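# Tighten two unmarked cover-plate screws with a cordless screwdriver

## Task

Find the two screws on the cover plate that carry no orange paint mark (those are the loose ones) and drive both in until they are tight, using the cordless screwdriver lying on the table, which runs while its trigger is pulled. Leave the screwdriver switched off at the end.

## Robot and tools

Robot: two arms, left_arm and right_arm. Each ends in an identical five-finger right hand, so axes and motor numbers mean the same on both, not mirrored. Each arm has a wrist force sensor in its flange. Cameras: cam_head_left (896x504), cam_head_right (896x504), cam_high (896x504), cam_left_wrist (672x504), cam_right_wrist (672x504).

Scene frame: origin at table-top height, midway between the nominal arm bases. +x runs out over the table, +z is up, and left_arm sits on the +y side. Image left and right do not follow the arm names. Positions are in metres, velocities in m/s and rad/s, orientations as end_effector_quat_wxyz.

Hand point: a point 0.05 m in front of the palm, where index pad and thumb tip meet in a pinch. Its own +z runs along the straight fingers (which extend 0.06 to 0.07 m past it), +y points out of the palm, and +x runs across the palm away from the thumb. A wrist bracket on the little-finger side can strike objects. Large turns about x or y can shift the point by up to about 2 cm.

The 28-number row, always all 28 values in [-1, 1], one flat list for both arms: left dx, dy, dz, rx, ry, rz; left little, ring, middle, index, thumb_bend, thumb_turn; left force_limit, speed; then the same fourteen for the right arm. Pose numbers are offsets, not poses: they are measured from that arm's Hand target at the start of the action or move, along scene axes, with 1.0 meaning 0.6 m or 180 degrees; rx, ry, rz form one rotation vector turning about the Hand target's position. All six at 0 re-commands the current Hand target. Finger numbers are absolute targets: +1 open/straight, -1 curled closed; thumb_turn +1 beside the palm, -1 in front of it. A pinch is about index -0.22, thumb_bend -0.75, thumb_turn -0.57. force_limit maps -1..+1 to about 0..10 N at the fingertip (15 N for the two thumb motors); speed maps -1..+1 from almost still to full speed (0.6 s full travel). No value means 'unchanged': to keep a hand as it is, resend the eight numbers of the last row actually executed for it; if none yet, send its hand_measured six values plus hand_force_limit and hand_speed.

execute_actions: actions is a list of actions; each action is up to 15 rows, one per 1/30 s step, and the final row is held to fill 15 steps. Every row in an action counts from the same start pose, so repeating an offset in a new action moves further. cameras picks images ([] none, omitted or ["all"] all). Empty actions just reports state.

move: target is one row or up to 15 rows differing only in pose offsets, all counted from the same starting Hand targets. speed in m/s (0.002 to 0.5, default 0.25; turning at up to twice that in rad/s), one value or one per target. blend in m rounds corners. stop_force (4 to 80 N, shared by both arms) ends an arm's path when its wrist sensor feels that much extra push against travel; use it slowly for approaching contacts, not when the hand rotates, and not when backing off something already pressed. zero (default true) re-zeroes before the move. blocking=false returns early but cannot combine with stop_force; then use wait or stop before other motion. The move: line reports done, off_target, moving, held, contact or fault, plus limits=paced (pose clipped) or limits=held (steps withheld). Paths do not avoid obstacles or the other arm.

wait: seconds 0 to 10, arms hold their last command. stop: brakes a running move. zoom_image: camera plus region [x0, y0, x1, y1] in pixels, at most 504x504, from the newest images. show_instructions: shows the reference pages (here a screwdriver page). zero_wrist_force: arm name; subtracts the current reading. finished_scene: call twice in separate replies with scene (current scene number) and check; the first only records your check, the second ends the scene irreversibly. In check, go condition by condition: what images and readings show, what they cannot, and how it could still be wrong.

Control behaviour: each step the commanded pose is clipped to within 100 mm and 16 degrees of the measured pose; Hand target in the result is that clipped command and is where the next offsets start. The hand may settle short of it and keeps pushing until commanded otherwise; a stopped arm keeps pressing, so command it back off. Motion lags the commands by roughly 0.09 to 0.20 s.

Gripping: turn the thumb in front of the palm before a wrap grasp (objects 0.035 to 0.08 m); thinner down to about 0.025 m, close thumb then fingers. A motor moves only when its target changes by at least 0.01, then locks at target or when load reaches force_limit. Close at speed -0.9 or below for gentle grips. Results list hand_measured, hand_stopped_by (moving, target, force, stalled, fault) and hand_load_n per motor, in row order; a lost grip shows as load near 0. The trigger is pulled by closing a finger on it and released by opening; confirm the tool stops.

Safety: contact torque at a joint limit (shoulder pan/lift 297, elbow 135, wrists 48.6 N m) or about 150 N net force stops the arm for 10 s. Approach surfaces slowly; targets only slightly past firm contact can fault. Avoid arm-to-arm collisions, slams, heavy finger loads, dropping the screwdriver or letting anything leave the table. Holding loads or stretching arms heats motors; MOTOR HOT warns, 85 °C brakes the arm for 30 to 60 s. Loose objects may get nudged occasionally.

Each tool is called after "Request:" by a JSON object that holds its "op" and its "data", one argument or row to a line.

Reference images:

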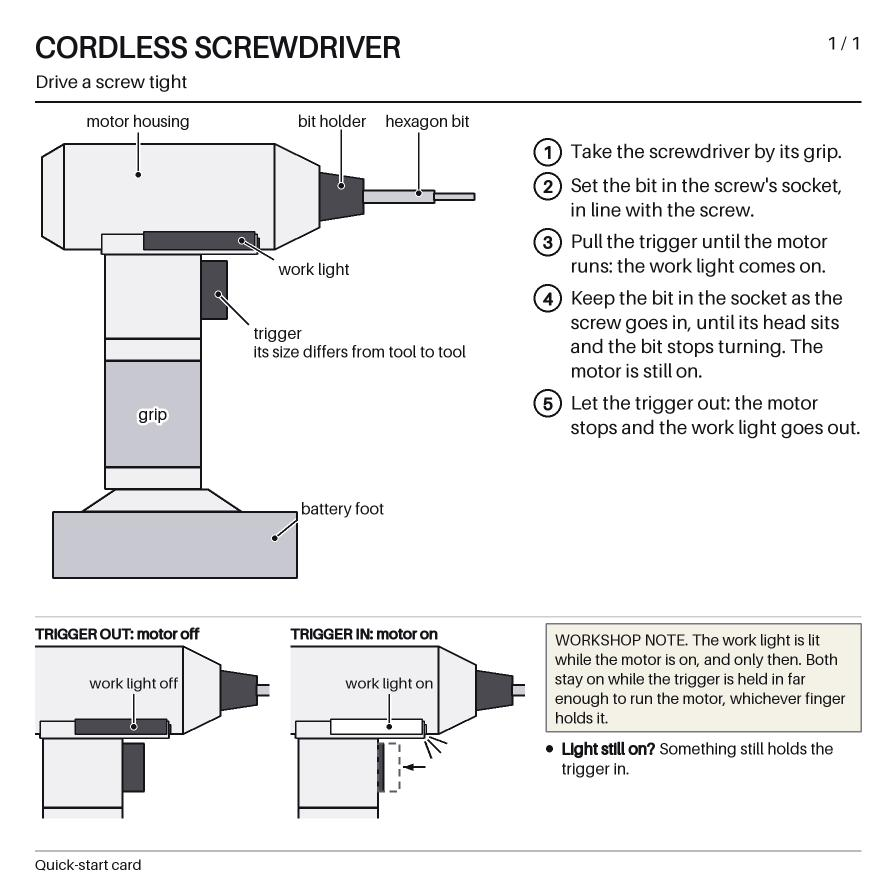

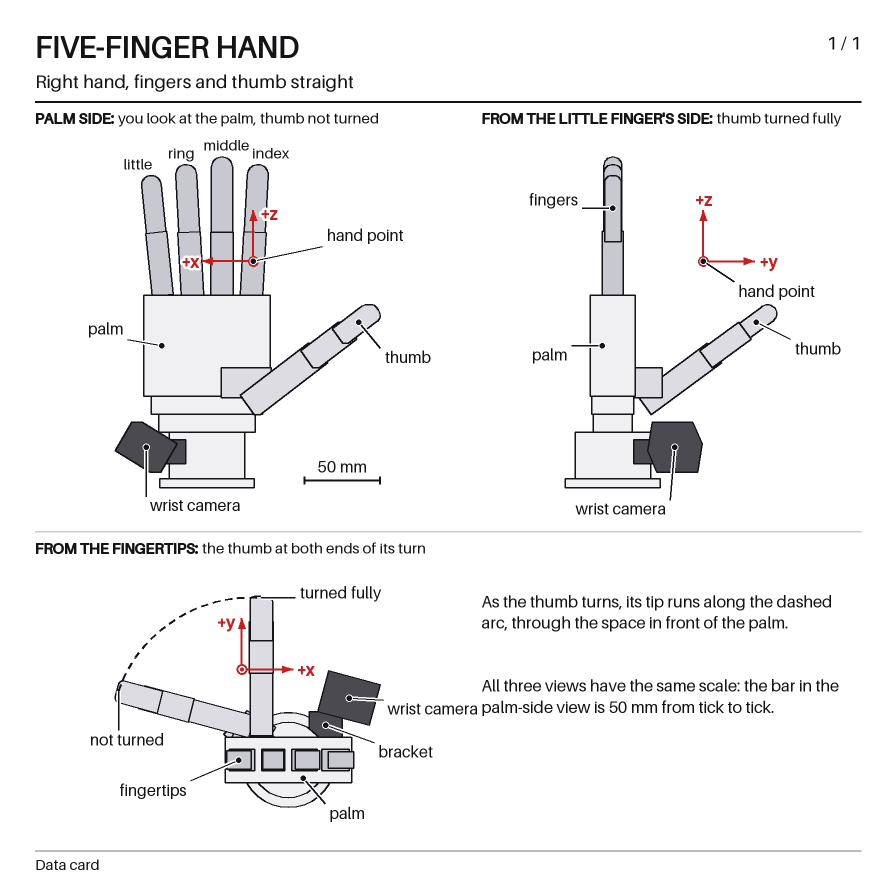

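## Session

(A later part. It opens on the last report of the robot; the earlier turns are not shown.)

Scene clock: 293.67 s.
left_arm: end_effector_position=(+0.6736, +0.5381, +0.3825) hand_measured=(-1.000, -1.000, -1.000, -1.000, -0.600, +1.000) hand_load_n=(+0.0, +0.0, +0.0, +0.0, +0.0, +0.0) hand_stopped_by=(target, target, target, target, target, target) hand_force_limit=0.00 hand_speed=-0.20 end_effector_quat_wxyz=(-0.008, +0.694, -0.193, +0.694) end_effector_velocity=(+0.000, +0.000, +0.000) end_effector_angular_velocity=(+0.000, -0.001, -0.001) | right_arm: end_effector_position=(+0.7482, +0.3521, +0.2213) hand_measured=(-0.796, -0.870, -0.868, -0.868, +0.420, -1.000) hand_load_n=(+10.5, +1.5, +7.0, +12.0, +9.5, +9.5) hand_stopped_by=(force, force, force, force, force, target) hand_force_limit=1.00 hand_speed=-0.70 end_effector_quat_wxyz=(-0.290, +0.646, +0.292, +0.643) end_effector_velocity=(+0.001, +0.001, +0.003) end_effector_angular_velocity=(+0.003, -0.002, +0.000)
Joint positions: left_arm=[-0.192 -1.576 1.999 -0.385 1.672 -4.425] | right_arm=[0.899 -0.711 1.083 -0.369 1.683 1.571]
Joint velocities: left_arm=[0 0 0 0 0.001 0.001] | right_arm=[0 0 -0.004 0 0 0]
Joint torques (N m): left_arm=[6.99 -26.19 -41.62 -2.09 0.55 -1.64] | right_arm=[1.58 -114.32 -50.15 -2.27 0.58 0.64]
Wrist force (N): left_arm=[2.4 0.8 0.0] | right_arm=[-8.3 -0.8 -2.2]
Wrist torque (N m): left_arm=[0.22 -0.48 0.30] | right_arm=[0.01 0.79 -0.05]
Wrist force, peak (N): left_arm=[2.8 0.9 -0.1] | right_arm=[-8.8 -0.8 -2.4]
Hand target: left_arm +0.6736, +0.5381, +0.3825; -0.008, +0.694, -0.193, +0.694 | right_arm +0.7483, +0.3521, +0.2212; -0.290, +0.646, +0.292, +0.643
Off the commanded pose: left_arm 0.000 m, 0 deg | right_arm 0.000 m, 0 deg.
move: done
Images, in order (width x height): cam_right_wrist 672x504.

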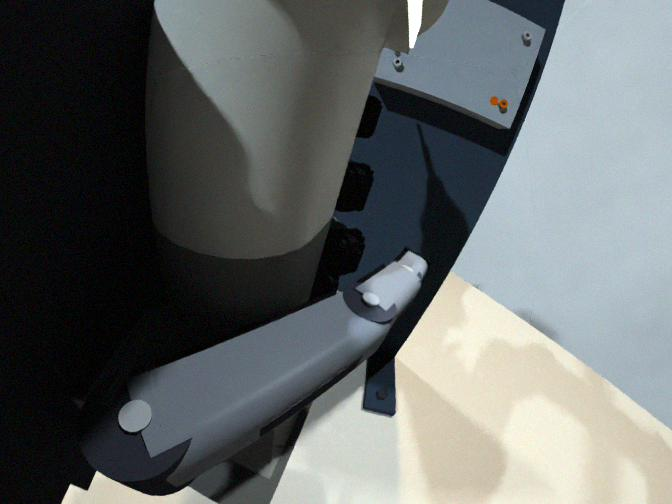

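Request:
{"op": "move", "data": {
  "target": [0,0,0,0,0,0,-1,-1,-1,-1,-0.6,1,0,-0.2,0.0145,0.00845,0.00083,0,0,0,-0.98,-0.95,-0.95,-0.95,-0.45,-1,1,-0.7],
  "speed": 0.03,
  "cameras": ["cam_right_wrist"]
}}

Request:
{"op": "zoom_image", "data": {
  "camera": "cam_right_wrist",
  "region": [385, 45, 409, 69]
}}

Request:
{"op": "move", "data": {
  "target": [0,0,0,0,0,0,-1,-1,-1,-1,-0.6,1,0,-0.2,0.0164,0.0114,0,0,0,0,-0.98,-0.95,-0.95,-0.95,-0.45,-1,1,-0.7],
  "speed": 0.005,
  "stop_force": 7,
  "cameras": ["cam_right_wrist"]
}}

Request:
{"op": "zoom_image", "data": {
  "camera": "cam_right_wrist",
  "region": [385, 45, 409, 69]
}}

Scene clock: 294.90 s.
left_arm: end_effector_position=(+0.6736, +0.5381, +0.3825) hand_measured=(-1.000, -1.000, -1.000, -1.000, -0.600, +1.000) hand_load_n=(+0.0, +0.0, +0.0, +0.0, +0.0, +0.0) hand_stopped_by=(target, target, target, target, target, target) hand_force_limit=0.00 hand_speed=-0.20 end_effector_quat_wxyz=(-0.008, +0.694, -0.193, +0.694) end_effector_velocity=(+0.000, +0.000, +0.000) end_effector_angular_velocity=(-0.001, +0.000, +0.000) | right_arm: end_effector_position=(+0.7571, +0.3572, +0.2217) hand_measured=(-0.796, -0.870, -0.868, -0.868, +0.420, -1.000) hand_load_n=(+10.5, +1.5, +6.5, +12.0, +9.5, +9.5) hand_stopped_by=(force, force, force, force, force, target) hand_force_limit=1.00 hand_speed=-0.70 end_effector_quat_wxyz=(-0.290, +0.646, +0.292, +0.643) end_effector_velocity=(-0.001, -0.001, +0.000) end_effector_angular_velocity=(-0.001, +0.000, +0.000)
Joint positions: left_arm=[-0.192 -1.576 1.999 -0.385 1.672 -4.425] | right_arm=[0.895 -0.697 1.055 -0.355 1.678 1.571]
Joint velocities: left_arm=[0 0 0 0 0 -0.001] | right_arm=[0 -0.002 0.004 -0.002 0 0]
Joint torques (N m): left_arm=[4.63 -26.9 -42.21 -1.9 1.09 -1.73] | right_arm=[-0.6 -133.5 -41.17 -5.93 0.43 -0.09]
Wrist force (N): left_arm=[2.6 0.8 0.2] | right_arm=[-8.5 -1.0 -2.5]
Wrist torque (N m): left_arm=[0.20 -0.50 0.31] | right_arm=[-0.01 0.81 -0.07]
Wrist force, peak (N): left_arm=[2.6 1.0 -0.1] | right_arm=[-8.5 -1.0 -2.5]
Hand target: left_arm +0.6736, +0.5381, +0.3825; -0.008, +0.694, -0.193, +0.694 | right_arm +0.7570, +0.3572, +0.2218; -0.290, +0.646, +0.292, +0.643
Off the commanded pose: left_arm 0.000 m, 0 deg | right_arm 0.000 m, 0 deg.
move: done
Images, in order (width x height): cam_right_wrist 672x504.

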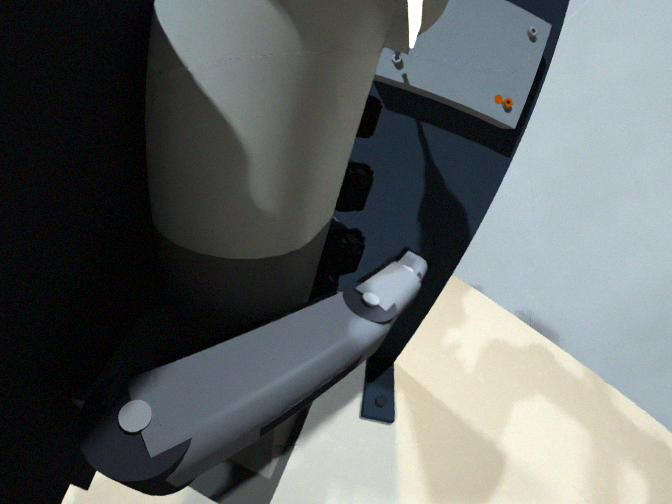

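Scaled by 21.000 from the camera's 672x504 image, which has a finer 960x720 frame.

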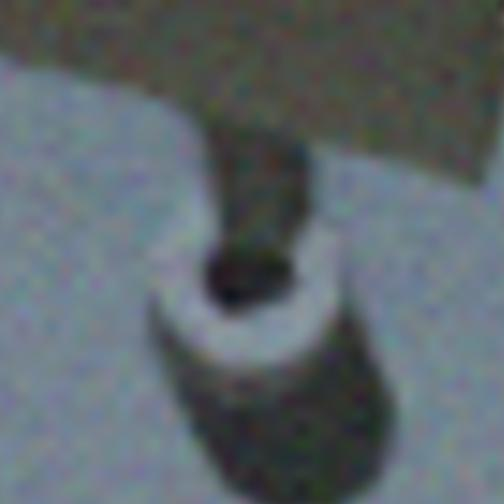

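Scene clock: 298.07 s.
left_arm: end_effector_position=(+0.6736, +0.5381, +0.3825) hand_measured=(-1.000, -1.000, -1.000, -1.000, -0.600, +1.000) hand_load_n=(+0.0, +0.0, +0.0, +0.0, +0.0, +0.0) hand_stopped_by=(target, target, target, target, target, target) hand_force_limit=0.00 hand_speed=-0.20 end_effector_quat_wxyz=(-0.008, +0.694, -0.193, +0.694) end_effector_velocity=(+0.000, +0.000, +0.000) end_effector_angular_velocity=(+0.000, +0.000, +0.000) | right_arm: end_effector_position=(+0.7634, +0.3617, +0.2217) hand_measured=(-0.796, -0.870, -0.868, -0.868, +0.420, -1.000) hand_load_n=(+10.5, +0.0, +5.5, +11.0, +10.0, +11.0) hand_stopped_by=(force, force, force, force, force, target) hand_force_limit=1.00 hand_speed=-0.70 end_effector_quat_wxyz=(-0.290, +0.646, +0.292, +0.643) end_effector_velocity=(+0.000, +0.000, -0.002) end_effector_angular_velocity=(-0.001, +0.001, +0.000)
Joint positions: left_arm=[-0.192 -1.576 1.999 -0.385 1.672 -4.425] | right_arm=[0.893 -0.684 1.032 -0.344 1.676 1.571]
Joint velocities: left_arm=[-0.001 0 0 0 0 0] | right_arm=[0 0.002 0 -0.001 0 0]
Joint torques (N m): left_arm=[7.02 -29.52 -43.79 -1.64 0.47 -1.46] | right_arm=[11 -131.75 -52.83 -6.22 1.02 -1.26]
Wrist force (N): left_arm=[2.2 0.7 -0.2] | right_arm=[-11.9 -1.8 -10.3]
Wrist torque (N m): left_arm=[0.21 -0.44 0.28] | right_arm=[-0.07 1.48 -0.10]
Wrist force, peak (N): left_arm=[2.9 1.0 0.4] | right_arm=[-14.1 -3.6 -14.9]
Hand target: left_arm +0.6736, +0.5381, +0.3825; -0.008, +0.694, -0.193, +0.694 | right_arm +0.7635, +0.3617, +0.2217; -0.290, +0.646, +0.292, +0.643
Off the commanded pose: left_arm 0.000 m, 0 deg | right_arm 0.004 m, 0 deg.
move: contact (right_arm)
Images, in order (width x height): cam_right_wrist 672x504.

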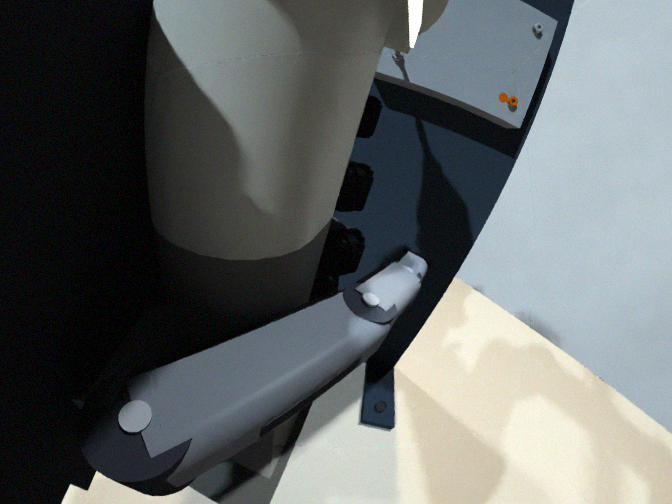

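Scaled by 21.000 from the camera's 672x504 image, which has a finer 960x720 frame.

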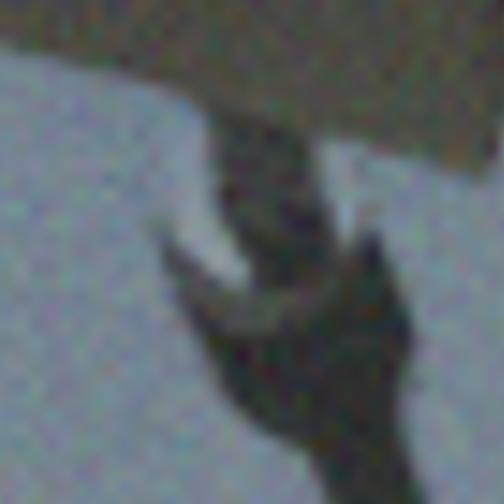

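Request:
{"op": "move", "data": {
  "target": [0,0,0,0,0,0,-1,-1,-1,-1,-0.6,1,0,-0.2,-0.0022,-0.0015,0,0,0,0,-0.98,-0.95,-0.95,-0.95,-0.45,-1,1,-0.7],
  "speed": 0.02,
  "cameras": ["cam_right_wrist"]
}}

Request:
{"op": "zoom_image", "data": {
  "camera": "cam_right_wrist",
  "region": [385, 45, 409, 69]
}}

Request:
{"op": "move", "data": {
  "target": [0,0,0,0,0,0,-1,-1,-1,-1,-0.6,1,0,-0.2,0.0055,0.0038,0,0,0,0,-0.98,-0.95,-0.95,-0.95,-0.45,-1,1,-0.7],
  "speed": 0.003,
  "stop_force": 4,
  "cameras": ["cam_right_wrist"]
}}

Request:
{"op": "zoom_image", "data": {
  "camera": "cam_right_wrist",
  "region": [385, 45, 409, 69]
}}

Scene clock: 299.80 s.
left_arm: end_effector_position=(+0.6736, +0.5381, +0.3825) hand_measured=(-1.000, -1.000, -1.000, -1.000, -0.600, +1.000) hand_load_n=(+0.0, +0.0, +0.0, +0.0, +0.0, +0.0) hand_stopped_by=(target, target, target, target, target, target) hand_force_limit=0.00 hand_speed=-0.20 end_effector_quat_wxyz=(-0.008, +0.694, -0.193, +0.694) end_effector_velocity=(+0.000, +0.000, +0.000) end_effector_angular_velocity=(-0.001, +0.001, +0.001) | right_arm: end_effector_position=(+0.7621, +0.3608, +0.2217) hand_measured=(-0.796, -0.870, -0.868, -0.868, +0.420, -1.000) hand_load_n=(+10.0, +1.0, +6.0, +11.5, +10.0, +10.0) hand_stopped_by=(force, force, force, force, force, target) hand_force_limit=1.00 hand_speed=-0.70 end_effector_quat_wxyz=(-0.290, +0.646, +0.292, +0.643) end_effector_velocity=(+0.000, +0.000, +0.000) end_effector_angular_velocity=(-0.001, +0.001, +0.000)
Joint positions: left_arm=[-0.192 -1.576 1.999 -0.385 1.672 -4.425] | right_arm=[0.893 -0.687 1.037 -0.346 1.676 1.571]
Joint velocities: left_arm=[0 0 0 0.001 0 -0.001] | right_arm=[0 0 0 0.001 0 0]
Joint torques (N m): left_arm=[7.96 -30.36 -44.5 -0.87 0.6 -2.23] | right_arm=[13.36 -125.11 -45.99 -5.92 2 -0.69]
Wrist force (N): left_arm=[2.4 0.8 0.1] | right_arm=[-8.2 -1.0 -2.6]
Wrist torque (N m): left_arm=[0.21 -0.47 0.29] | right_arm=[-0.01 0.77 -0.05]
Wrist force, peak (N): left_arm=[2.9 0.6 -0.1] | right_arm=[-12.9 -2.6 -12.7]
Hand target: left_arm +0.6736, +0.5381, +0.3825; -0.008, +0.694, -0.193, +0.694 | right_arm +0.7621, +0.3608, +0.2217; -0.290, +0.646, +0.292, +0.643
Off the commanded pose: left_arm 0.000 m, 0 deg | right_arm 0.000 m, 0 deg.
move: done
Images, in order (width x height): cam_right_wrist 672x504.

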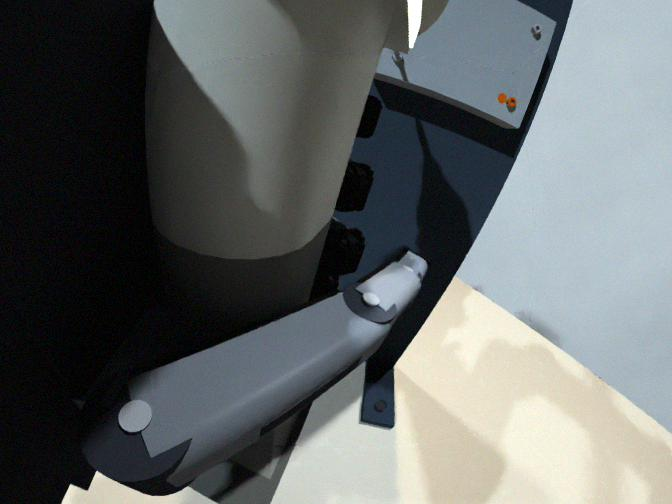

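Scaled by 21.000 from the camera's 672x504 image, which has a finer 960x720 frame.

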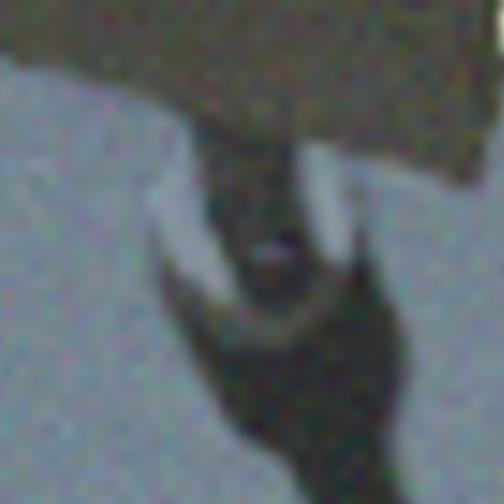

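Scene clock: 301.27 s.
left_arm: end_effector_position=(+0.6736, +0.5381, +0.3825) hand_measured=(-1.000, -1.000, -1.000, -1.000, -0.600, +1.000) hand_load_n=(-0.5, +0.0, +0.5, +0.0, +0.0, +0.0) hand_stopped_by=(target, target, target, target, target, target) hand_force_limit=0.00 hand_speed=-0.20 end_effector_quat_wxyz=(-0.008, +0.694, -0.193, +0.694) end_effector_velocity=(+0.000, +0.000, +0.000) end_effector_angular_velocity=(+0.000, +0.000, +0.000) | right_arm: end_effector_position=(+0.7633, +0.3616, +0.2217) hand_measured=(-0.796, -0.870, -0.868, -0.868, +0.420, -1.000) hand_load_n=(+10.5, +1.0, +6.5, +11.5, +9.5, +10.0) hand_stopped_by=(force, force, force, force, force, target) hand_force_limit=1.00 hand_speed=-0.70 end_effector_quat_wxyz=(-0.290, +0.646, +0.292, +0.643) end_effector_velocity=(+0.000, +0.000, -0.001) end_effector_angular_velocity=(+0.000, +0.000, +0.000)
Joint positions: left_arm=[-0.192 -1.576 1.999 -0.385 1.672 -4.425] | right_arm=[0.893 -0.685 1.033 -0.344 1.676 1.571]
Joint velocities: left_arm=[0 0 0 0 0 0] | right_arm=[0 0.001 0 -0.001 0 0]
Joint torques (N m): left_arm=[7.31 -28.91 -45.2 -1.26 0.69 -2.18] | right_arm=[8.44 -130.87 -46.2 -6.16 1.23 -0.51]
Wrist force (N): left_arm=[2.6 1.1 -0.1] | right_arm=[-9.6 -1.0 -7.7]
Wrist torque (N m): left_arm=[0.26 -0.50 0.31] | right_arm=[-0.02 1.22 -0.05]
Wrist force, peak (N): left_arm=[2.9 0.8 -0.3] | right_arm=[-10.6 -2.0 -10.0]
Hand target: left_arm +0.6736, +0.5381, +0.3825; -0.008, +0.694, -0.193, +0.694 | right_arm +0.7632, +0.3616, +0.2217; -0.290, +0.646, +0.292, +0.643
Off the commanded pose: left_arm 0.000 m, 0 deg | right_arm 0.003 m, 0 deg.
move: contact (right_arm)
Images, in order (width x height): cam_right_wrist 672x504.

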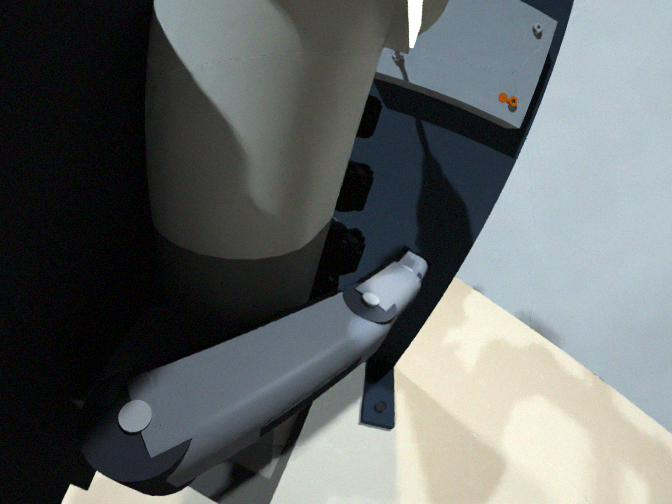

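Scaled by 21.000 from the camera's 672x504 image, which has a finer 960x720 frame.

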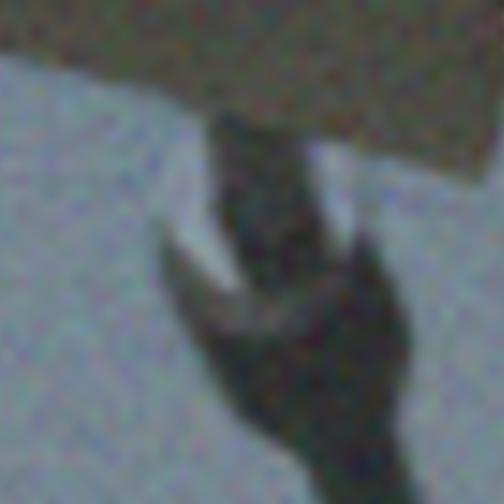

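Request:
{"op": "move", "data": {
  "target": [0,0,0,0,0,0,-1,-1,-1,-1,-0.6,1,0,-0.2,-0.0018,-0.0011,0,0,0,0,-0.98,-0.95,-0.95,-0.95,-0.45,-1,1,-0.7],
  "speed": 0.02,
  "cameras": []
}}

Request:
{"op": "move", "data": {
  "target": [0,0,0,0,0,0,-1,-1,-1,-1,-0.6,1,0,-0.2,0,0,0.001,0,0,0,-0.98,-0.95,-0.95,-0.95,-0.45,-1,1,-0.7],
  "speed": 0.02,
  "cameras": ["cam_right_wrist"]
}}

Request:
{"op": "zoom_image", "data": {
  "camera": "cam_right_wrist",
  "region": [385, 45, 409, 69]
}}

Request:
{"op": "move", "data": {
  "target": [0,0,0,0,0,0,-1,-1,-1,-1,-0.6,1,0,-0.2,0.0055,0.0038,0,0,0,0,-0.98,-0.95,-0.95,-0.95,-0.45,-1,1,-0.7],
  "speed": 0.003,
  "stop_force": 5,
  "cameras": ["cam_right_wrist"]
}}

Request:
{"op": "zoom_image", "data": {
  "camera": "cam_right_wrist",
  "region": [385, 45, 409, 69]
}}

Scene clock: 302.30 s.
left_arm: end_effector_position=(+0.6736, +0.5381, +0.3825) hand_measured=(-1.000, -1.000, -1.000, -1.000, -0.600, +1.000) hand_load_n=(+0.0, +0.0, +0.0, +0.0, +0.0, +0.0) hand_stopped_by=(target, target, target, target, target, target) hand_force_limit=0.00 hand_speed=-0.20 end_effector_quat_wxyz=(-0.008, +0.694, -0.193, +0.694) end_effector_velocity=(+0.000, +0.000, +0.000) end_effector_angular_velocity=(-0.001, +0.000, -0.001) | right_arm: end_effector_position=(+0.7621, +0.3609, +0.2217) hand_measured=(-0.796, -0.870, -0.868, -0.868, +0.420, -1.000) hand_load_n=(+10.0, +1.0, +6.5, +11.5, +9.5, +10.0) hand_stopped_by=(force, force, force, force, force, target) hand_force_limit=1.00 hand_speed=-0.70 end_effector_quat_wxyz=(-0.290, +0.646, +0.292, +0.643) end_effector_velocity=(+0.000, +0.000, -0.003) end_effector_angular_velocity=(-0.002, +0.001, +0.001)
Joint positions: left_arm=[-0.192 -1.576 1.999 -0.385 1.672 -4.425] | right_arm=[0.893 -0.687 1.036 -0.346 1.676 1.571]
Joint velocities: left_arm=[0 0 0 0 0.001 -0.001] | right_arm=[0 0.002 0 0 0 0]
Joint torques (N m): left_arm=[5.9 -28.16 -44.59 -1.27 0.33 -1.85] | right_arm=[12.6 -126.47 -45.37 -6.02 2.06 -0.44]
Wrist force (N): left_arm=[2.4 0.6 0.1] | right_arm=[-8.5 -0.9 -2.3]
Wrist torque (N m): left_arm=[0.18 -0.48 0.29] | right_arm=[-0.01 0.81 -0.06]
Wrist force, peak (N): left_arm=[3.0 0.9 -0.2] | right_arm=[-10.3 -1.8 -9.5]
Hand target: left_arm +0.6736, +0.5381, +0.3825; -0.008, +0.694, -0.193, +0.694 | right_arm +0.7622, +0.3610, +0.2217; -0.290, +0.646, +0.292, +0.643
Off the commanded pose: left_arm 0.000 m, 0 deg | right_arm 0.000 m, 0 deg.
move: done
No camera images: "cameras" was empty.

Scene clock: 303.00 s.
left_arm: end_effector_position=(+0.6736, +0.5381, +0.3825) hand_measured=(-1.000, -1.000, -1.000, -1.000, -0.600, +1.000) hand_load_n=(+0.0, +0.0, +0.0, +0.0, +0.0, +0.0) hand_stopped_by=(target, target, target, target, target, target) hand_force_limit=0.00 hand_speed=-0.20 end_effector_quat_wxyz=(-0.008, +0.694, -0.193, +0.694) end_effector_velocity=(+0.000, +0.000, +0.000) end_effector_angular_velocity=(+0.000, +0.000, +0.000) | right_arm: end_effector_position=(+0.7621, +0.3610, +0.2223) hand_measured=(-0.796, -0.870, -0.868, -0.868, +0.420, -1.000) hand_load_n=(+10.0, +1.0, +6.5, +11.5, +9.5, +9.5) hand_stopped_by=(force, force, force, force, force, target) hand_force_limit=1.00 hand_speed=-0.70 end_effector_quat_wxyz=(-0.290, +0.646, +0.292, +0.643) end_effector_velocity=(+0.000, +0.000, +0.000) end_effector_angular_velocity=(+0.000, -0.001, +0.001)
Joint positions: left_arm=[-0.192 -1.576 1.999 -0.385 1.672 -4.425] | right_arm=[0.893 -0.687 1.036 -0.345 1.676 1.571]
Joint velocities: left_arm=[0 -0.001 0 0.001 0 0] | right_arm=[0 0 0 0 -0.001 0]
Joint torques (N m): left_arm=[6.17 -30.35 -43.38 -0.98 0.45 -1.82] | right_arm=[11.44 -132.05 -52.72 -1.7 1.4 -0.39]
Wrist force (N): left_arm=[2.5 0.7 -0.3] | right_arm=[-8.4 -1.4 -2.1]
Wrist torque (N m): left_arm=[0.21 -0.47 0.28] | right_arm=[-0.10 0.78 -0.06]
Wrist force, peak (N): left_arm=[2.7 0.7 -0.3] | right_arm=[-8.9 -0.9 -2.5]
Hand target: left_arm +0.6736, +0.5381, +0.3825; -0.008, +0.694, -0.193, +0.694 | right_arm +0.7622, +0.3610, +0.2223; -0.290, +0.646, +0.292, +0.643
Off the commanded pose: left_arm 0.000 m, 0 deg | right_arm 0.000 m, 0 deg.
move: done
Images, in order (width x height): cam_right_wrist 672x504.

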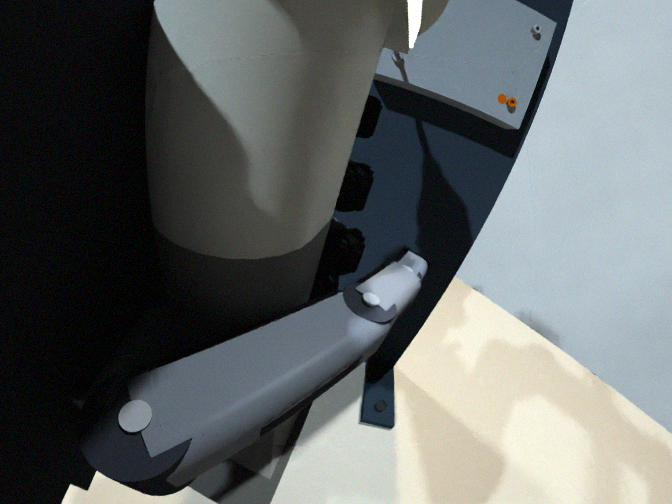

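Scaled by 21.000 from the camera's 672x504 image, which has a finer 960x720 frame.

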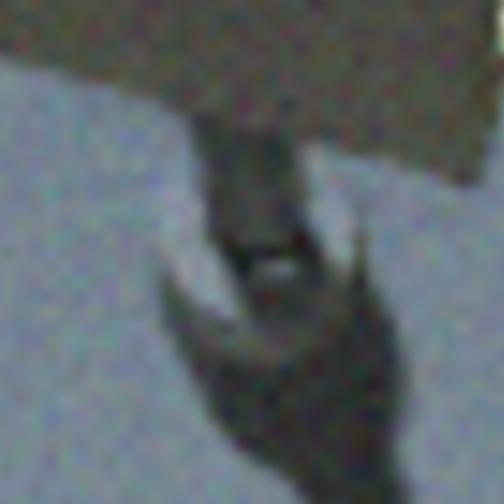

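Scene clock: 304.67 s.
left_arm: end_effector_position=(+0.6736, +0.5381, +0.3825) hand_measured=(-1.000, -1.000, -1.000, -1.000, -0.600, +1.000) hand_load_n=(+0.0, +0.0, +0.5, +0.0, +0.0, +0.0) hand_stopped_by=(target, target, target, target, target, target) hand_force_limit=0.00 hand_speed=-0.20 end_effector_quat_wxyz=(-0.008, +0.694, -0.193, +0.694) end_effector_velocity=(+0.000, +0.000, +0.000) end_effector_angular_velocity=(+0.000, +0.000, +0.000) | right_arm: end_effector_position=(+0.7628, +0.3616, +0.2222) hand_measured=(-0.796, -0.870, -0.868, -0.868, +0.420, -1.000) hand_load_n=(+10.5, +1.5, +6.5, +11.0, +9.5, +9.0) hand_stopped_by=(force, force, force, force, force, target) hand_force_limit=1.00 hand_speed=-0.70 end_effector_quat_wxyz=(-0.290, +0.646, +0.292, +0.643) end_effector_velocity=(+0.000, +0.000, +0.000) end_effector_angular_velocity=(-0.001, +0.001, +0.000)
Joint positions: left_arm=[-0.192 -1.576 1.999 -0.385 1.672 -4.425] | right_arm=[0.893 -0.685 1.033 -0.344 1.676 1.571]
Joint velocities: left_arm=[0 0 0 0 0 0] | right_arm=[0 0 0 0.001 0 0]
Joint torques (N m): left_arm=[6.03 -29.94 -44.38 -1.29 0.67 -1.69] | right_arm=[14.04 -133.08 -47.4 -6.84 0.92 -0.38]
Wrist force (N): left_arm=[2.1 0.7 -0.3] | right_arm=[-10.2 0.9 -5.4]
Wrist torque (N m): left_arm=[0.21 -0.42 0.27] | right_arm=[-0.15 0.94 0.19]
Wrist force, peak (N): left_arm=[2.9 0.9 0.1] | right_arm=[-11.7 -0.3 -9.8]
Hand target: left_arm +0.6736, +0.5381, +0.3825; -0.008, +0.694, -0.193, +0.694 | right_arm +0.7628, +0.3616, +0.2223; -0.290, +0.646, +0.292, +0.643
Off the commanded pose: left_arm 0.000 m, 0 deg | right_arm 0.003 m, 0 deg.
move: contact (right_arm)
Images, in order (width x height): cam_right_wrist 672x504.

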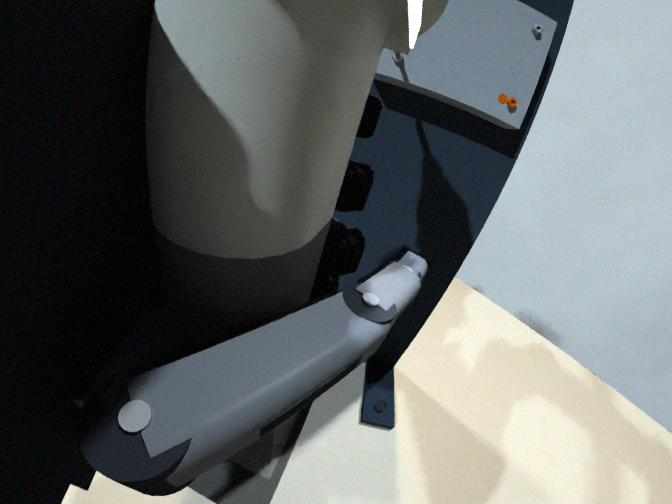

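Scaled by 21.000 from the camera's 672x504 image, which has a finer 960x720 frame.

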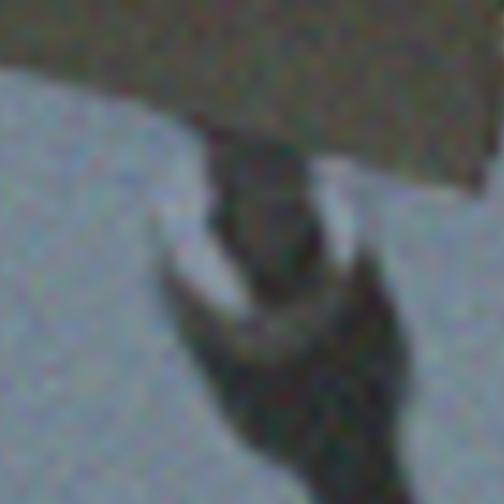

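Request:
{"op": "move", "data": {
  "target": [0,0,0,0,0,0,-1,-1,-1,-1,-0.6,1,0,-0.2,-0.0012,-0.0009,0,0,0,0,-0.98,-0.95,-0.95,-0.95,-0.45,-1,1,-0.7],
  "speed": 0.02,
  "cameras": []
}}

Request:
{"op": "move", "data": {
  "target": [0,0,0,0,0,0,-1,-1,-1,-1,-0.6,1,0,-0.2,0,0,-0.0025,0,0,0,-0.98,-0.95,-0.95,-0.95,-0.45,-1,1,-0.7],
  "speed": 0.02,
  "cameras": ["cam_right_wrist"]
}}

Request:
{"op": "zoom_image", "data": {
  "camera": "cam_right_wrist",
  "region": [385, 45, 409, 69]
}}

Request:
{"op": "move", "data": {
  "target": [0,0,0,0,0,0,-1,-1,-1,-1,-0.6,1,0,-0.2,0.0055,0.0038,0,0,0,0,-0.98,-0.95,-0.95,-0.95,-0.45,-1,1,-0.7],
  "speed": 0.003,
  "stop_force": 5,
  "cameras": ["cam_right_wrist"]
}}

Request:
{"op": "zoom_image", "data": {
  "camera": "cam_right_wrist",
  "region": [385, 45, 409, 69]
}}

Scene clock: 306.83 s.
left_arm: end_effector_position=(+0.6736, +0.5381, +0.3825) hand_measured=(-1.000, -1.000, -1.000, -1.000, -0.600, +1.000) hand_load_n=(+0.0, +0.0, +0.0, +0.0, +0.0, +0.0) hand_stopped_by=(target, target, target, target, target, target) hand_force_limit=0.00 hand_speed=-0.20 end_effector_quat_wxyz=(-0.008, +0.694, -0.193, +0.694) end_effector_velocity=(+0.000, +0.000, +0.000) end_effector_angular_velocity=(+0.000, +0.001, +0.000) | right_arm: end_effector_position=(+0.7620, +0.3610, +0.2223) hand_measured=(-0.796, -0.870, -0.868, -0.868, +0.420, -1.000) hand_load_n=(+10.0, +2.0, +7.0, +11.0, +9.5, +9.0) hand_stopped_by=(force, force, force, force, force, target) hand_force_limit=1.00 hand_speed=-0.70 end_effector_quat_wxyz=(-0.290, +0.646, +0.292, +0.643) end_effector_velocity=(+0.000, +0.000, +0.000) end_effector_angular_velocity=(+0.000, +0.000, +0.000)
Joint positions: left_arm=[-0.192 -1.576 1.999 -0.385 1.672 -4.425] | right_arm=[0.893 -0.687 1.036 -0.345 1.676 1.571]
Joint velocities: left_arm=[0 0 0 0.001 0 -0.001] | right_arm=[0 0 0 0 0 0]
Joint torques (N m): left_arm=[8.46 -32.14 -47.69 -0.51 0.6 -1.31] | right_arm=[13.86 -129 -43.22 -6.05 2.21 -0.44]
Wrist force (N): left_arm=[2.6 0.7 0.1] | right_arm=[-8.4 -1.1 -2.4]
Wrist torque (N m): left_arm=[0.20 -0.51 0.31] | right_arm=[-0.03 0.78 -0.06]
Wrist force, peak (N): left_arm=[3.0 0.6 -0.3] | right_arm=[-11.7 0.8 -7.3]
Hand target: left_arm +0.6736, +0.5381, +0.3825; -0.008, +0.694, -0.193, +0.694 | right_arm +0.7621, +0.3610, +0.2223; -0.290, +0.646, +0.292, +0.643
Off the commanded pose: left_arm 0.000 m, 0 deg | right_arm 0.000 m, 0 deg.
move: done
No camera images: "cameras" was empty.

Scene clock: 307.53 s.
left_arm: end_effector_position=(+0.6736, +0.5381, +0.3825) hand_measured=(-1.000, -1.000, -1.000, -1.000, -0.600, +1.000) hand_load_n=(+0.0, +0.0, +0.0, +0.0, +0.5, +0.0) hand_stopped_by=(target, target, target, target, target, target) hand_force_limit=0.00 hand_speed=-0.20 end_effector_quat_wxyz=(-0.008, +0.694, -0.193, +0.694) end_effector_velocity=(+0.000, +0.000, +0.000) end_effector_angular_velocity=(-0.001, +0.000, +0.000) | right_arm: end_effector_position=(+0.7621, +0.3610, +0.2207) hand_measured=(-0.796, -0.870, -0.868, -0.868, +0.420, -1.000) hand_load_n=(+10.5, +2.0, +7.0, +11.0, +9.5, +9.0) hand_stopped_by=(force, force, force, force, force, target) hand_force_limit=1.00 hand_speed=-0.70 end_effector_quat_wxyz=(-0.290, +0.646, +0.292, +0.643) end_effector_velocity=(+0.000, +0.000, +0.000) end_effector_angular_velocity=(+0.000, +0.000, +0.000)
Joint positions: left_arm=[-0.192 -1.576 1.999 -0.385 1.672 -4.425] | right_arm=[0.893 -0.686 1.037 -0.347 1.676 1.571]
Joint velocities: left_arm=[-0.001 0 0 0 -0.001 -0.001] | right_arm=[0 0 0 0 0 0]
Joint torques (N m): left_arm=[8.91 -30.73 -44.94 -0.85 1.02 -2.04] | right_arm=[11.2 -116.75 -42.28 -6.01 2.14 -0.25]
Wrist force (N): left_arm=[2.5 0.8 0.0] | right_arm=[-8.3 -1.0 -2.5]
Wrist torque (N m): left_arm=[0.22 -0.48 0.30] | right_arm=[-0.02 0.78 -0.06]
Wrist force, peak (N): left_arm=[2.8 0.7 -0.3] | right_arm=[-8.6 -0.8 -2.5]
Hand target: left_arm +0.6736, +0.5381, +0.3825; -0.008, +0.694, -0.193, +0.694 | right_arm +0.7621, +0.3610, +0.2208; -0.290, +0.646, +0.292, +0.643
Off the commanded pose: left_arm 0.000 m, 0 deg | right_arm 0.000 m, 0 deg.
move: done
Images, in order (width x height): cam_right_wrist 672x504.

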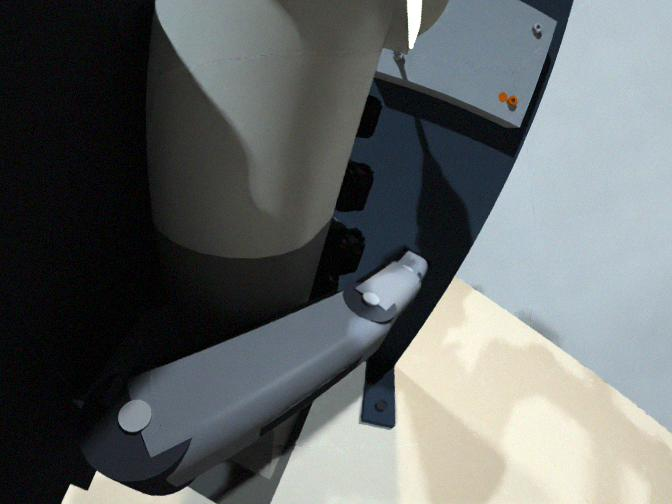

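Scaled by 21.000 from the camera's 672x504 image, which has a finer 960x720 frame.

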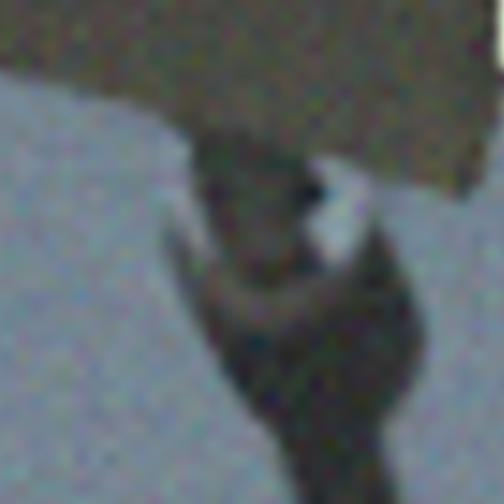

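Scene clock: 308.73 s.
left_arm: end_effector_position=(+0.6736, +0.5381, +0.3825) hand_measured=(-1.000, -1.000, -1.000, -1.000, -0.600, +1.000) hand_load_n=(+0.0, +0.0, +0.0, +0.0, +0.0, +0.0) hand_stopped_by=(target, target, target, target, target, target) hand_force_limit=0.00 hand_speed=-0.20 end_effector_quat_wxyz=(-0.008, +0.694, -0.193, +0.694) end_effector_velocity=(+0.000, -0.001, +0.000) end_effector_angular_velocity=(-0.001, +0.001, -0.002) | right_arm: end_effector_position=(+0.7623, +0.3613, +0.2207) hand_measured=(-0.796, -0.870, -0.868, -0.868, +0.420, -1.000) hand_load_n=(+10.0, +1.5, +6.5, +11.0, +9.5, +9.5) hand_stopped_by=(force, force, force, force, force, target) hand_force_limit=1.00 hand_speed=-0.70 end_effector_quat_wxyz=(-0.290, +0.646, +0.292, +0.643) end_effector_velocity=(+0.000, +0.000, +0.000) end_effector_angular_velocity=(+0.000, +0.000, +0.000)
Joint positions: left_arm=[-0.192 -1.576 1.999 -0.385 1.672 -4.425] | right_arm=[0.893 -0.685 1.036 -0.347 1.676 1.571]
Joint velocities: left_arm=[-0.001 -0.001 0 0.001 0.001 -0.001] | right_arm=[0 0 0 0 0 0]
Joint torques (N m): left_arm=[7.84 -32.38 -46.51 -0.65 0.72 -2.18] | right_arm=[4.89 -133.24 -42.42 -6.37 1.44 -0.42]
Wrist force (N): left_arm=[2.4 0.9 -0.1] | right_arm=[-8.8 -1.5 -4.3]
Wrist torque (N m): left_arm=[0.22 -0.46 0.29] | right_arm=[-0.05 0.99 -0.10]
Wrist force, peak (N): left_arm=[2.9 0.8 -0.1] | right_arm=[-9.4 -1.6 -7.9]
Hand target: left_arm +0.6736, +0.5381, +0.3825; -0.008, +0.694, -0.193, +0.694 | right_arm +0.7622, +0.3613, +0.2207; -0.290, +0.646, +0.292, +0.643
Off the commanded pose: left_arm 0.000 m, 0 deg | right_arm 0.004 m, 0 deg.
move: contact (right_arm)
Images, in order (width x height): cam_right_wrist 672x504.

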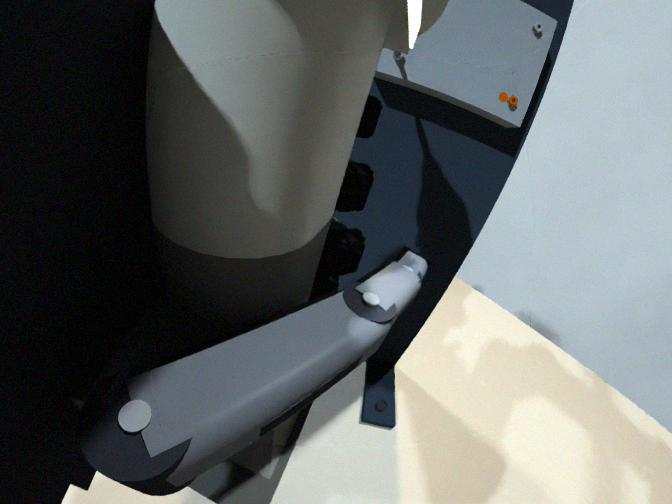

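Scaled by 21.000 from the camera's 672x504 image, which has a finer 960x720 frame.

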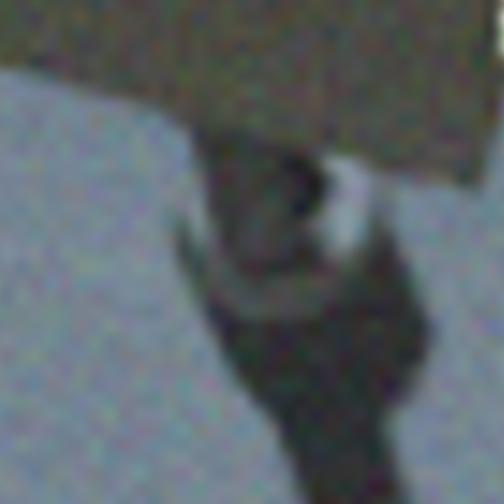

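Request:
{"op": "move", "data": {
  "target": [0,0,0,0,0,0,-1,-1,-1,-1,-0.6,1,0,-0.2,-0.0009,-0.0006,0,0,0,0,-0.98,-0.95,-0.95,-0.95,-0.45,-1,1,-0.7],
  "speed": 0.02,
  "cameras": []
}}

Request:
{"op": "move", "data": {
  "target": [0,0,0,0,0,0,-1,-1,-1,-1,-0.6,1,0,-0.2,0,0,0.001,0,0,0,-0.98,-0.95,-0.95,-0.95,-0.45,-1,1,-0.7],
  "speed": 0.02,
  "cameras": ["cam_right_wrist"]
}}

Request:
{"op": "zoom_image", "data": {
  "camera": "cam_right_wrist",
  "region": [385, 45, 409, 69]
}}

Request:
{"op": "move", "data": {
  "target": [0,0,0,0,0,0,-1,-1,-1,-1,-0.6,1,0,-0.2,0.0055,0.0038,0,0,0,0,-0.98,-0.95,-0.95,-0.95,-0.45,-1,1,-0.7],
  "speed": 0.002,
  "stop_force": 5,
  "cameras": ["cam_right_wrist"]
}}

Request:
{"op": "zoom_image", "data": {
  "camera": "cam_right_wrist",
  "region": [385, 45, 409, 69]
}}

Scene clock: 309.83 s.
left_arm: end_effector_position=(+0.6736, +0.5381, +0.3825) hand_measured=(-1.000, -1.000, -1.000, -1.000, -0.600, +1.000) hand_load_n=(+0.0, +0.0, +0.0, +0.0, +0.0, +0.0) hand_stopped_by=(target, target, target, target, target, target) hand_force_limit=0.00 hand_speed=-0.20 end_effector_quat_wxyz=(-0.008, +0.694, -0.193, +0.694) end_effector_velocity=(+0.000, +0.000, +0.000) end_effector_angular_velocity=(+0.000, -0.001, +0.000) | right_arm: end_effector_position=(+0.7617, +0.3609, +0.2207) hand_measured=(-0.796, -0.870, -0.868, -0.868, +0.420, -1.000) hand_load_n=(+10.5, +2.0, +6.5, +11.0, +9.5, +9.0) hand_stopped_by=(force, force, force, force, force, target) hand_force_limit=1.00 hand_speed=-0.70 end_effector_quat_wxyz=(-0.290, +0.646, +0.292, +0.643) end_effector_velocity=(+0.000, +0.000, -0.001) end_effector_angular_velocity=(-0.001, +0.001, +0.000)
Joint positions: left_arm=[-0.192 -1.576 1.999 -0.385 1.672 -4.425] | right_arm=[0.894 -0.686 1.038 -0.348 1.677 1.571]
Joint velocities: left_arm=[0 -0.001 0 0 0 0] | right_arm=[0 0.001 0 0.001 0 0]
Joint torques (N m): left_arm=[5.52 -29.69 -46 -0.19 0.64 -1.54] | right_arm=[14.63 -129.49 -43.01 -6.27 2.19 -0.35]
Wrist force (N): left_arm=[2.3 0.6 -0.4] | right_arm=[-8.3 -0.6 -2.2]
Wrist torque (N m): left_arm=[0.21 -0.44 0.28] | right_arm=[0.02 0.77 -0.04]
Wrist force, peak (N): left_arm=[2.8 1.0 -0.4] | right_arm=[-9.0 -1.5 -4.4]
Hand target: left_arm +0.6736, +0.5381, +0.3825; -0.008, +0.694, -0.193, +0.694 | right_arm +0.7617, +0.3609, +0.2207; -0.290, +0.646, +0.292, +0.643
Off the commanded pose: left_arm 0.000 m, 0 deg | right_arm 0.000 m, 0 deg.
move: done
No camera images: "cameras" was empty.

Scene clock: 310.53 s.
left_arm: end_effector_position=(+0.6736, +0.5381, +0.3825) hand_measured=(-1.000, -1.000, -1.000, -1.000, -0.600, +1.000) hand_load_n=(+0.0, +0.0, +0.0, +0.0, +0.0, +0.0) hand_stopped_by=(target, target, target, target, target, target) hand_force_limit=0.00 hand_speed=-0.20 end_effector_quat_wxyz=(-0.008, +0.694, -0.193, +0.694) end_effector_velocity=(+0.000, +0.002, +0.000) end_effector_angular_velocity=(+0.000, +0.001, +0.002) | right_arm: end_effector_position=(+0.7617, +0.3609, +0.2213) hand_measured=(-0.796, -0.870, -0.868, -0.868, +0.420, -1.000) hand_load_n=(+10.0, +2.0, +7.0, +11.5, +9.5, +9.0) hand_stopped_by=(force, force, force, force, force, target) hand_force_limit=1.00 hand_speed=-0.70 end_effector_quat_wxyz=(-0.290, +0.646, +0.292, +0.643) end_effector_velocity=(+0.000, +0.000, +0.001) end_effector_angular_velocity=(+0.000, +0.000, +0.000)
Joint positions: left_arm=[-0.192 -1.576 1.999 -0.385 1.672 -4.425] | right_arm=[0.894 -0.687 1.037 -0.347 1.677 1.571]
Joint velocities: left_arm=[0.002 0 0 0.001 -0.001 -0.001] | right_arm=[0 0 0 0.001 0 0]
Joint torques (N m): left_arm=[5.85 -31.22 -48.36 -0.42 0.5 -2.08] | right_arm=[14.67 -131.78 -52.55 -1.67 1.76 -0.15]
Wrist force (N): left_arm=[2.4 1.0 -0.3] | right_arm=[-8.4 -0.5 -2.3]
Wrist torque (N m): left_arm=[0.26 -0.47 0.30] | right_arm=[0.05 0.79 -0.05]
Wrist force, peak (N): left_arm=[2.9 0.8 0.0] | right_arm=[-8.6 -1.2 -2.6]
Hand target: left_arm +0.6736, +0.5381, +0.3825; -0.008, +0.694, -0.193, +0.694 | right_arm +0.7617, +0.3609, +0.2213; -0.290, +0.646, +0.292, +0.643
Off the commanded pose: left_arm 0.000 m, 0 deg | right_arm 0.000 m, 0 deg.
move: done
Images, in order (width x height): cam_right_wrist 672x504.

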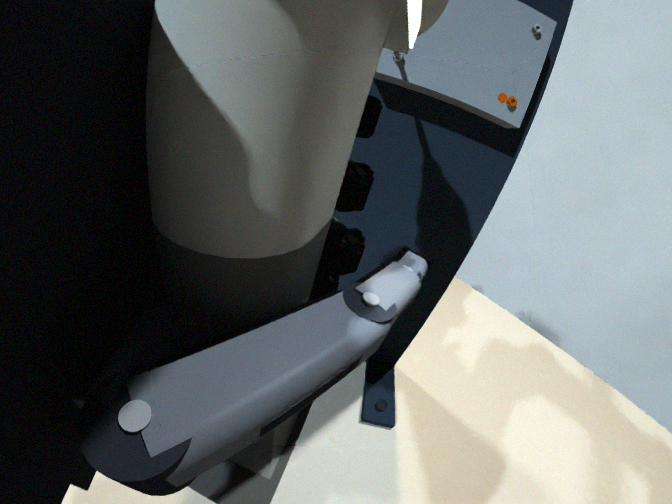

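Scaled by 21.000 from the camera's 672x504 image, which has a finer 960x720 frame.

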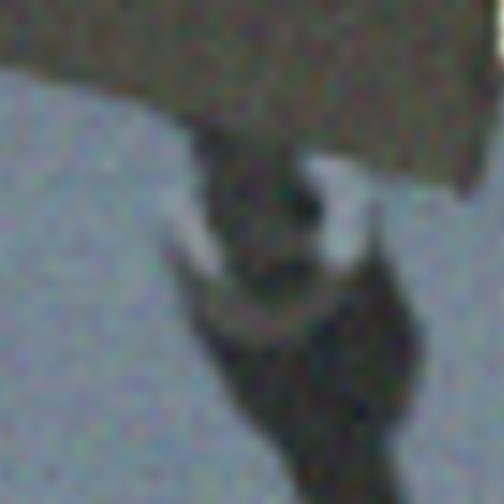

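Scene clock: 312.63 s.
left_arm: end_effector_position=(+0.6736, +0.5381, +0.3825) hand_measured=(-1.000, -1.000, -1.000, -1.000, -0.600, +1.000) hand_load_n=(+0.0, +0.0, +0.0, +0.0, +0.0, +0.0) hand_stopped_by=(target, target, target, target, target, target) hand_force_limit=0.00 hand_speed=-0.20 end_effector_quat_wxyz=(-0.008, +0.694, -0.193, +0.694) end_effector_velocity=(+0.000, -0.001, +0.000) end_effector_angular_velocity=(-0.002, +0.000, -0.001) | right_arm: end_effector_position=(+0.7634, +0.3621, +0.2212) hand_measured=(-0.796, -0.870, -0.868, -0.868, +0.420, -1.000) hand_load_n=(+11.0, +0.5, +6.0, +12.5, +9.0, +11.0) hand_stopped_by=(force, force, force, force, force, target) hand_force_limit=1.00 hand_speed=-0.70 end_effector_quat_wxyz=(-0.290, +0.646, +0.292, +0.643) end_effector_velocity=(+0.000, +0.000, +0.000) end_effector_angular_velocity=(+0.000, +0.000, +0.000)
Joint positions: left_arm=[-0.192 -1.576 1.999 -0.385 1.672 -4.425] | right_arm=[0.893 -0.683 1.031 -0.344 1.676 1.571]
Joint velocities: left_arm=[-0.001 0 0 0 0 -0.002] | right_arm=[0 0 0 0 0 0]
Joint torques (N m): left_arm=[7.88 -30.58 -47.69 -0.59 0.67 -2.12] | right_arm=[-2.04 -129.37 -49.62 -5.75 1.47 -0.46]
Wrist force (N): left_arm=[2.3 0.4 0.3] | right_arm=[-9.2 -0.5 -8.5]
Wrist torque (N m): left_arm=[0.13 -0.46 0.28] | right_arm=[-0.07 1.24 -0.01]
Wrist force, peak (N): left_arm=[2.8 0.9 -0.3] | right_arm=[-11.4 -1.4 -11.4]
Hand target: left_arm +0.6736, +0.5381, +0.3825; -0.008, +0.694, -0.193, +0.694 | right_arm +0.7634, +0.3621, +0.2212; -0.290, +0.646, +0.292, +0.643
Off the commanded pose: left_arm 0.000 m, 0 deg | right_arm 0.002 m, 0 deg.
move: contact (right_arm)
Images, in order (width x height): cam_right_wrist 672x504.

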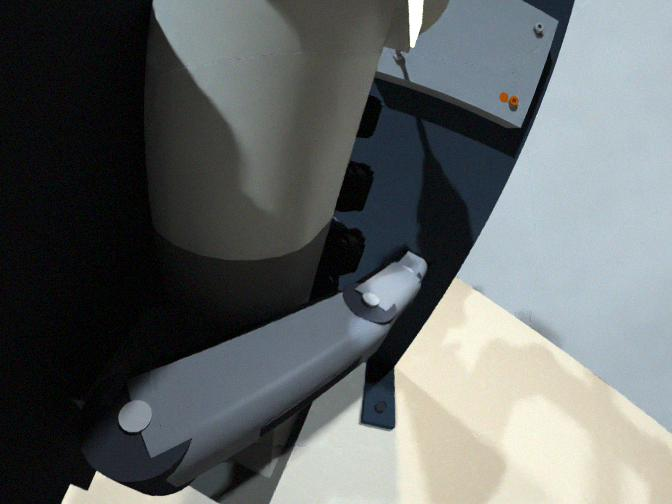

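Scaled by 21.000 from the camera's 672x504 image, which has a finer 960x720 frame.

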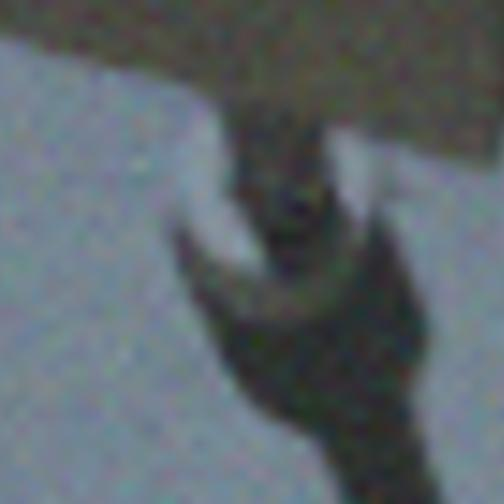

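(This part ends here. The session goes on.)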